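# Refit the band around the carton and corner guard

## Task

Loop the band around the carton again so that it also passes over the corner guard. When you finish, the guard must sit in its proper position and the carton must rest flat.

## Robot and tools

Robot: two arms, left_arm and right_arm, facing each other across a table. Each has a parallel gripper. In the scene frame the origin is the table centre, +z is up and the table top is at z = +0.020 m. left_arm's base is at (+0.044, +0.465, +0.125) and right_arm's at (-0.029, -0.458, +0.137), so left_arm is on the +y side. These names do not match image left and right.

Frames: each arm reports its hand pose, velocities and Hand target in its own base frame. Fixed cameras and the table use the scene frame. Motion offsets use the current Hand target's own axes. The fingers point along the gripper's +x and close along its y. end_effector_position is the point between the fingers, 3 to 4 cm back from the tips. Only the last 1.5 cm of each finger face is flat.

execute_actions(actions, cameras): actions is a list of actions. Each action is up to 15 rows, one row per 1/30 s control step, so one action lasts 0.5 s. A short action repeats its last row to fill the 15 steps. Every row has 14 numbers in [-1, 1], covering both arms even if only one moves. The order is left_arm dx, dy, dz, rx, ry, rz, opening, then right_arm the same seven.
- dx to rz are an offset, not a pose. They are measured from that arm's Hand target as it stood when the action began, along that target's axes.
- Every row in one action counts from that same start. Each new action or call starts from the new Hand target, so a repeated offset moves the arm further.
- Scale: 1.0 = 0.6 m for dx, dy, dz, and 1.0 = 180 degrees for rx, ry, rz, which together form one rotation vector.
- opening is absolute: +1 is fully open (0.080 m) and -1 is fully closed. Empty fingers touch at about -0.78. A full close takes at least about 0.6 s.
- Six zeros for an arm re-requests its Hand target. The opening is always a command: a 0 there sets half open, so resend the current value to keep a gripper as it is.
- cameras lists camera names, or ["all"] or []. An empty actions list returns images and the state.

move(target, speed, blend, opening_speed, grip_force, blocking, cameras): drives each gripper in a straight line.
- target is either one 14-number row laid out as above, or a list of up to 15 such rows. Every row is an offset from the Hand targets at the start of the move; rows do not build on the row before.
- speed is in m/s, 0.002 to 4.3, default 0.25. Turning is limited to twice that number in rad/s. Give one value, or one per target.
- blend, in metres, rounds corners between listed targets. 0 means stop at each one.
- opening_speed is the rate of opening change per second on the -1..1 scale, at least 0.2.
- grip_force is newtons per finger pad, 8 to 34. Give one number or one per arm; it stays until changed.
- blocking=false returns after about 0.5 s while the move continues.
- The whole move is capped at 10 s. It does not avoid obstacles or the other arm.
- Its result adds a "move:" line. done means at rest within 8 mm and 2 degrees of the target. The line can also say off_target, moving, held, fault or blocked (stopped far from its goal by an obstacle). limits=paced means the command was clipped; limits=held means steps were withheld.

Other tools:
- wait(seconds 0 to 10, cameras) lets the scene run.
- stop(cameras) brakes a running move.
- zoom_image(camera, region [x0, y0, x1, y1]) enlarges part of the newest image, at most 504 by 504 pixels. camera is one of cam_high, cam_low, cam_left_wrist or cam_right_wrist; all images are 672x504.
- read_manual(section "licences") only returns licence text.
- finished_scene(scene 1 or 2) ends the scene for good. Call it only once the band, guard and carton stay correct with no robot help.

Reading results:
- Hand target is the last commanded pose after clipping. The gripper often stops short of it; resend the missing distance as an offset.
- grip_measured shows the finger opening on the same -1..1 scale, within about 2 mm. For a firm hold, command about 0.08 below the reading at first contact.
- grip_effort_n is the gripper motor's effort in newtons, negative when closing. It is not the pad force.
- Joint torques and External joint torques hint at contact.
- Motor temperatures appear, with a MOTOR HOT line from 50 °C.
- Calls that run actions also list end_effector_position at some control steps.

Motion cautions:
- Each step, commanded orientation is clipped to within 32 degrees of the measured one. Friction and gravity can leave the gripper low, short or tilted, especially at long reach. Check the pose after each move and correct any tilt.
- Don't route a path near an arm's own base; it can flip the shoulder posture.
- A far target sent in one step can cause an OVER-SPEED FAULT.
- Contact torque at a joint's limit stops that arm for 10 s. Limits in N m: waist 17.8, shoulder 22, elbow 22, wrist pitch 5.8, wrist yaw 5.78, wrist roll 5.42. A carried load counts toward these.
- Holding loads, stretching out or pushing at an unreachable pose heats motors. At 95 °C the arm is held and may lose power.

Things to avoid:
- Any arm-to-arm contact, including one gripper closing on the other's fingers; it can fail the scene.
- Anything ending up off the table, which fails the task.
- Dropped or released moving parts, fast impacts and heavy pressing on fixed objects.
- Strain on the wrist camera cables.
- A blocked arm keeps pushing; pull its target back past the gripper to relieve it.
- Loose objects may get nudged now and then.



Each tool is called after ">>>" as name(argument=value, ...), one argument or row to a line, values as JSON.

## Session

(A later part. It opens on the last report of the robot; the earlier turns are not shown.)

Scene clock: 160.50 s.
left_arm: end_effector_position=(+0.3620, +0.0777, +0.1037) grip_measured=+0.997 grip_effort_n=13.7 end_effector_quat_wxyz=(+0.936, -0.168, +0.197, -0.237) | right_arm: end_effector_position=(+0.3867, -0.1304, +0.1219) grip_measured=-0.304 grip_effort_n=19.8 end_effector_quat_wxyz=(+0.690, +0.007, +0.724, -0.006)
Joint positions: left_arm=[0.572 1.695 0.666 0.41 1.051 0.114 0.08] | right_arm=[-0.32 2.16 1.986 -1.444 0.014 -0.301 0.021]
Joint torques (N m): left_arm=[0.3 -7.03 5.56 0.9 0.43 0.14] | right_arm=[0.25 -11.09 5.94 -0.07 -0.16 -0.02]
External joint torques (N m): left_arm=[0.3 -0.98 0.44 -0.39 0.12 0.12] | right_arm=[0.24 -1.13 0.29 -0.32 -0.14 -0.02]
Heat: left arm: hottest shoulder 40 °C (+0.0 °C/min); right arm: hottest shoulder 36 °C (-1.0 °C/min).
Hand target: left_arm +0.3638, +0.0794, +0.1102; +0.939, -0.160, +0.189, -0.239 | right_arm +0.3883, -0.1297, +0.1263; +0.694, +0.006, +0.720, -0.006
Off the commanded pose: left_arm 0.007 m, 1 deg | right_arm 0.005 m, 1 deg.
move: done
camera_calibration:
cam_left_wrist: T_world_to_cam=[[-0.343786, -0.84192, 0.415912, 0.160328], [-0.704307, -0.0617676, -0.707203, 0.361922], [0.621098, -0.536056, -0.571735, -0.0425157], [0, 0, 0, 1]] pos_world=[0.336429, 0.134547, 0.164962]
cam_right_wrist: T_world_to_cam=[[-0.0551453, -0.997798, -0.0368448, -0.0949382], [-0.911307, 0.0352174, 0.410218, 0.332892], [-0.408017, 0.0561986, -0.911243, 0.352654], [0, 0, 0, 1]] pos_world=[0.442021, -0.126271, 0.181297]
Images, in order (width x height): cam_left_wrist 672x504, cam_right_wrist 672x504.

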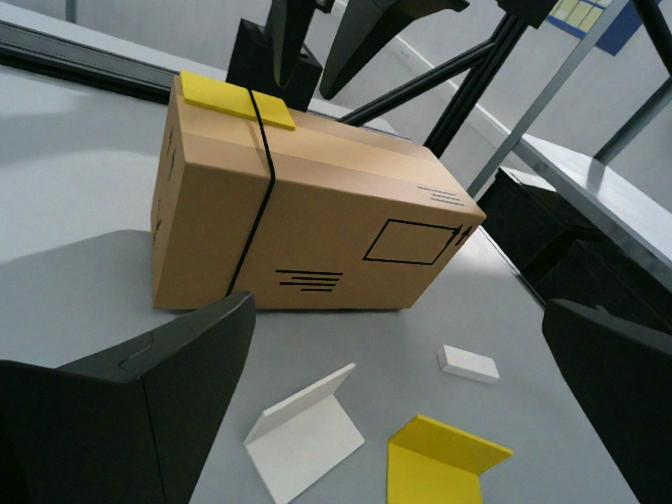

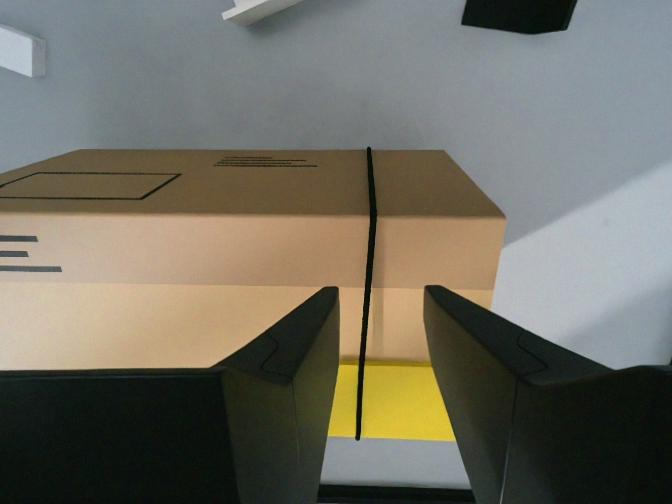

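>>> move(
  target=[0,0,0,0,0,0,1,-0.14,0.02,0.01,0,0,0,1],
  speed=0.12,
  cameras=["cam_right_wrist","cam_high"],
)

Scene clock: 161.80 s.
left_arm: end_effector_position=(+0.3620, +0.0777, +0.1037) grip_measured=+0.997 grip_effort_n=13.3 end_effector_quat_wxyz=(+0.936, -0.168, +0.197, -0.237) | right_arm: end_effector_position=(+0.3971, -0.1189, +0.2059) grip_measured=+0.996 grip_effort_n=19.8 end_effector_quat_wxyz=(+0.747, -0.013, +0.664, -0.021)
Joint positions: left_arm=[0.572 1.695 0.666 0.41 1.051 0.114 0.08] | right_arm=[-0.286 2.092 2.217 -1.57 0.014 -0.276 0.08]
Joint torques (N m): left_arm=[0.16 -7.17 5.86 0.85 0.43 0.15] | right_arm=[0.2 -10.35 5.51 0.18 -0.14 0.18]
External joint torques (N m): left_arm=[0.14 -1.02 0.68 -0.45 0.09 0.12] | right_arm=[0.15 -1.13 0.03 -0.37 -0.13 0.17]
Heat: left arm: hottest shoulder 40 °C (+0.0 °C/min); right arm: hottest shoulder 37 °C (+0.0 °C/min).
Hand target: left_arm +0.3638, +0.0794, +0.1102; +0.939, -0.160, +0.189, -0.239 | right_arm +0.3975, -0.1180, +0.2099; +0.694, +0.006, +0.720, -0.006
Off the commanded pose: left_arm 0.007 m, 1 deg | right_arm 0.004 m, 9 deg.
joint sent to its limit (right arm) — joint 4 (wrist pitch), lower limit. The joint targets are off in orientation, not in position.
move: off_target (right_arm)
camera_calibration:
cam_right_wrist: T_world_to_cam=[[-0.0434469, -0.999042, 0.00531847, -0.0933469], [-0.966577, 0.0433802, 0.252681, 0.36283], [-0.25267, 0.00583749, -0.967535, 0.376706], [0, 0, 0, 1]] pos_world=[0.44183, -0.111196, 0.273292]
Images, in order (width x height): cam_high 672x504, cam_right_wrist 672x504.

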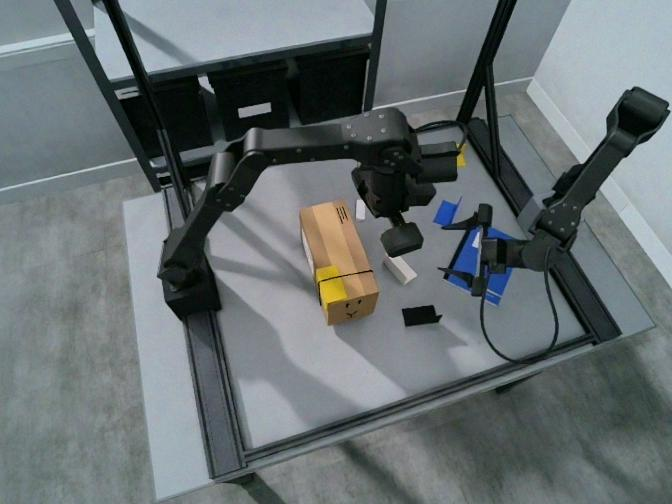

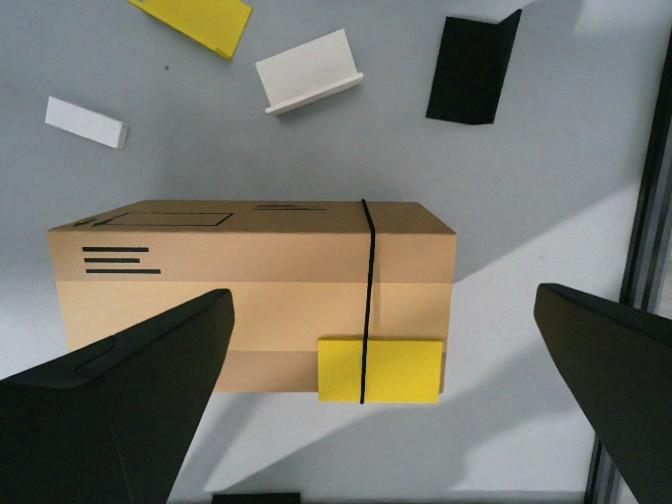

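>>> zoom_image(
  camera="cam_right_wrist",
  region=[300, 180, 480, 420],
)

>>> zoom_image(
  camera="cam_left_wrist",
  region=[140, 60, 340, 320],
)

Scaled by 2.100 from the camera's 672x504 image, which has a finer 960x720 frame.

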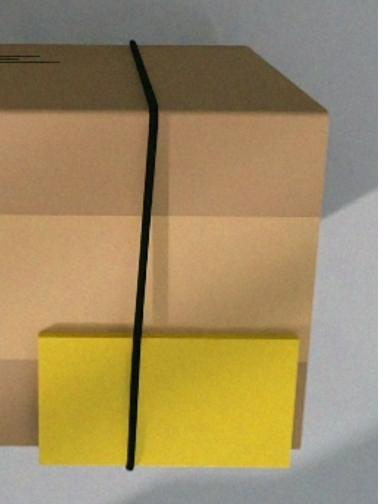

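This scene's latest camera images include none from cam_left_wrist. They are from: cam_high, cam_right_wrist. cam_left_wrist's image comes with the result of a call that names it in "cameras".

>>> execute_actions(
  actions=[],
)

>>> zoom_image(
  camera="cam_left_wrist",
  region=[140, 60, 340, 320],
)

>>> zoom_image(
  camera="cam_low",
  region=[200, 150, 452, 350],
)

Scene clock: 162.47 s.
left_arm: end_effector_position=(+0.3620, +0.0777, +0.1037) grip_measured=+0.997 grip_effort_n=13.3 end_effector_quat_wxyz=(+0.936, -0.168, +0.197, -0.237) | right_arm: end_effector_position=(+0.3971, -0.1189, +0.2059) grip_measured=+0.996 grip_effort_n=19.3 end_effector_quat_wxyz=(+0.747, -0.013, +0.664, -0.021)
Joint positions: left_arm=[0.572 1.695 0.666 0.41 1.051 0.114 0.08] | right_arm=[-0.286 2.092 2.217 -1.57 0.014 -0.276 0.08]
Joint velocities: within noise
Joint torques (N m): left_arm=[0.11 -7.03 5.77 0.86 0.41 0.14] | right_arm=[0.19 -10.57 5.62 0.18 -0.14 0.18]
External joint torques (N m): left_arm=[0.1 -0.92 0.62 -0.44 0.09 0.12] | right_arm=[0.2 -1.12 0.04 -0.35 -0.13 0.18]
Motor temperatures (°C): left_arm=[25 40 38 33 29 35] | right_arm=[28 37 34 36 29 31]
Heat: left arm: hottest shoulder 40 °C (+0.0 °C/min); right arm: hottest shoulder 37 °C (+0.0 °C/min).
Hand target: left_arm +0.3638, +0.0794, +0.1102; +0.939, -0.160, +0.189, -0.239 | right_arm +0.3975, -0.1180, +0.2099; +0.694, +0.006, +0.720, -0.006
Tool commands: left_gripper/opening=+1.0 right_gripper/opening=+1.0
Off the commanded pose: left_arm 0.007 m, 1 deg | right_arm 0.004 m, 9 deg.
camera_calibration:
cam_left_wrist: T_world_to_cam=[[-0.343786, -0.84192, 0.415912, 0.160328], [-0.704307, -0.0617676, -0.707203, 0.361922], [0.621098, -0.536056, -0.571735, -0.0425157], [0, 0, 0, 1]] pos_world=[0.336429, 0.134547, 0.164962]
cam_right_wrist: T_world_to_cam=[[-0.0434469, -0.999042, 0.00531847, -0.0933469], [-0.966577, 0.0433802, 0.252681, 0.36283], [-0.25267, 0.00583749, -0.967535, 0.376706], [0, 0, 0, 1]] pos_world=[0.44183, -0.111196, 0.273292]

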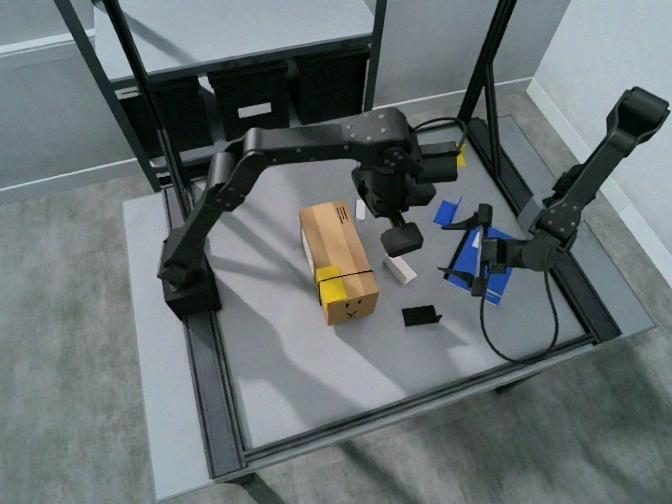

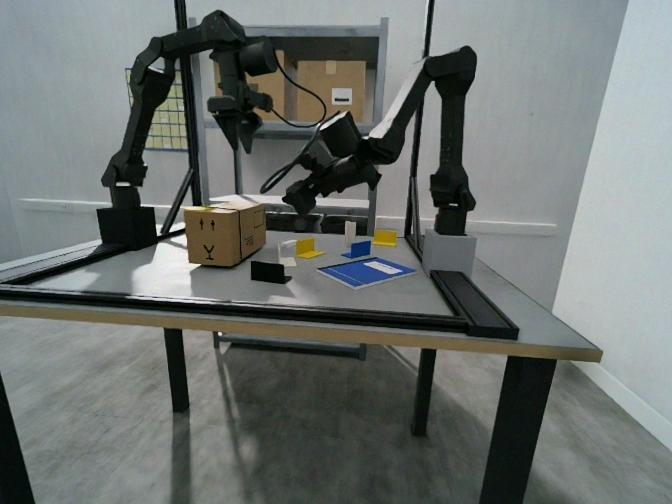

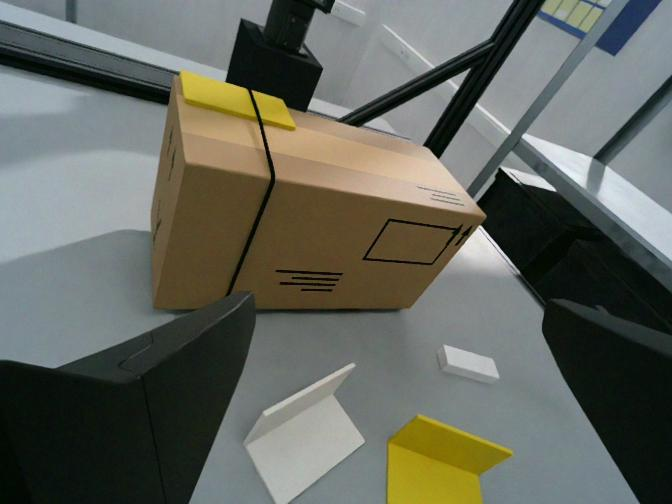

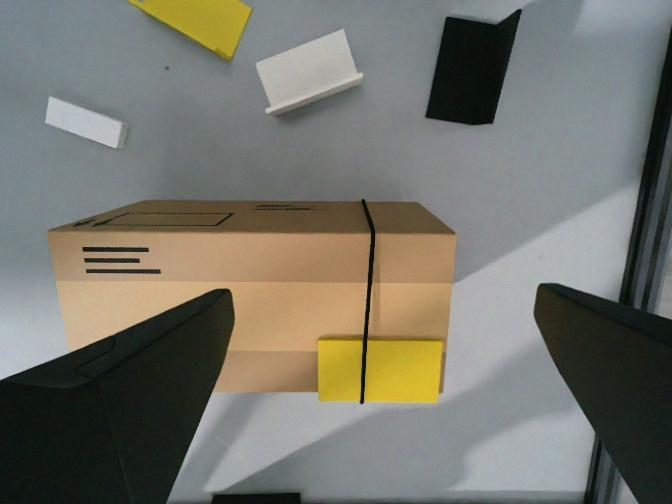

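Scaled by 1.938 from the camera's 672x504 image, which has a finer 960x720 frame.

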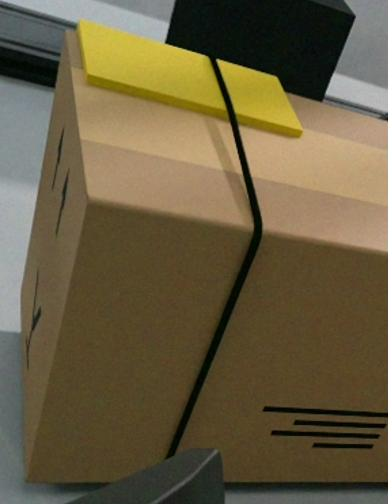

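Scaled by 2.000 from the camera's 672x504 image, which has a finer 960x720 frame.

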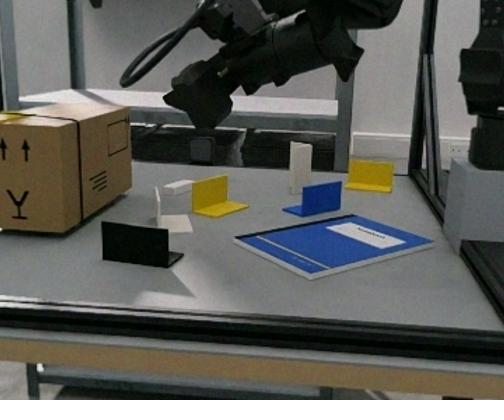

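>>> move(
  target=[0,0,0,0,0,0,1,0.2296,0.0067,-0.3715,0,-0.3167,0,1],
  speed=0.15,
  cameras=["cam_right_wrist","cam_left_wrist"],
)

>>> zoom_image(
  camera="cam_right_wrist",
  region=[260, 120, 560, 400],
)

Scene clock: 166.37 s.
left_arm: end_effector_position=(+0.3620, +0.0777, +0.1037) grip_measured=+0.997 grip_effort_n=12.8 end_effector_quat_wxyz=(+0.936, -0.168, +0.197, -0.237) | right_arm: end_effector_position=(+0.1704, -0.1114, +0.0823) grip_measured=+0.996 grip_effort_n=19.8 end_effector_quat_wxyz=(+0.953, +0.001, +0.301, -0.011)
Joint positions: left_arm=[0.572 1.695 0.666 0.41 1.051 0.114 0.08] | right_arm=[-1.159 0.827 0.301 -0.503 -0.836 -0.896 0.08]
Joint torques (N m): left_arm=[0.36 -7.15 5.77 0.92 0.42 0.16] | right_arm=[0.03 -0.71 4.96 0.57 -0.61 -0.21]
External joint torques (N m): left_arm=[0.32 -1.1 0.65 -0.37 0.1 0.13] | right_arm=[0.03 0.32 -1.28 -0.46 -0.17 -0.21]
Heat: left arm: hottest shoulder 40 °C (+0.0 °C/min); right arm: hottest shoulder 37 °C (+0.0 °C/min).
Hand target: left_arm +0.3638, +0.0794, +0.1102; +0.939, -0.160, +0.189, -0.239 | right_arm +0.1699, -0.1100, +0.0804; +0.953, +0.003, +0.301, -0.008
Off the commanded pose: left_arm 0.007 m, 1 deg | right_arm 0.002 m, 0 deg.
move: done
camera_calibration:
cam_left_wrist: T_world_to_cam=[[-0.343786, -0.84192, 0.415912, 0.160328], [-0.704307, -0.0617676, -0.707203, 0.361922], [0.621098, -0.536056, -0.571735, -0.0425157], [0, 0, 0, 1]] pos_world=[0.336429, 0.134547, 0.164962]
cam_right_wrist: T_world_to_cam=[[-0.00982099, -0.998932, -0.0451434, -0.0965924], [-0.833078, 0.0331435, -0.552162, 0.217003], [0.553069, 0.0321852, -0.832514, 0.0542819], [0, 0, 0, 1]] pos_world=[0.14981, -0.105429, 0.160651]
Images, in order (width x height): cam_left_wrist 672x504, cam_right_wrist 672x504.

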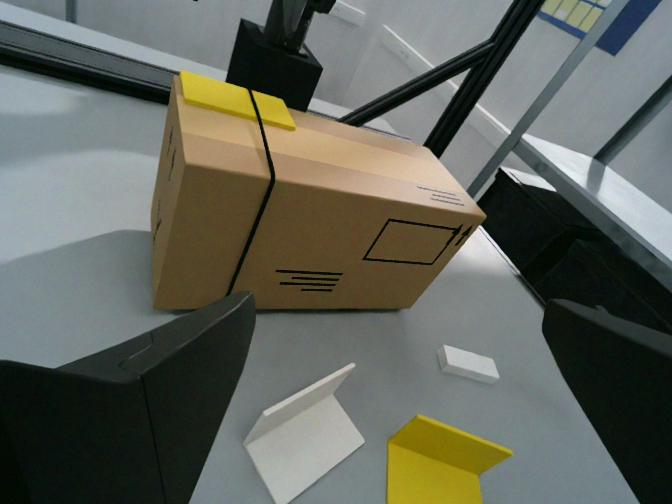

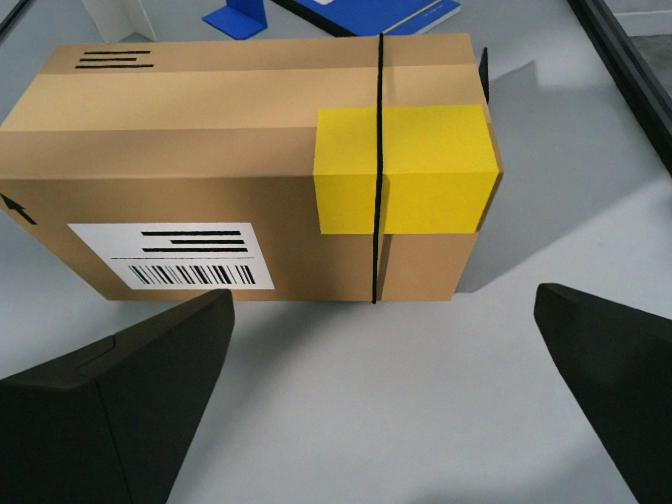

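Scaled by 1.680 from the camera's 672x504 image, which has a finer 960x720 frame.

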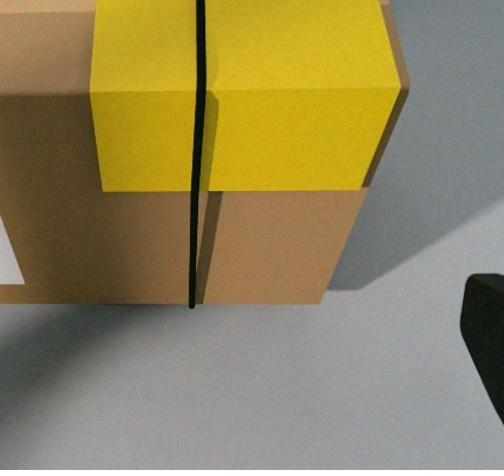

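>>> finished_scene(
  scene=1,
)

The scene is finished: the task was done.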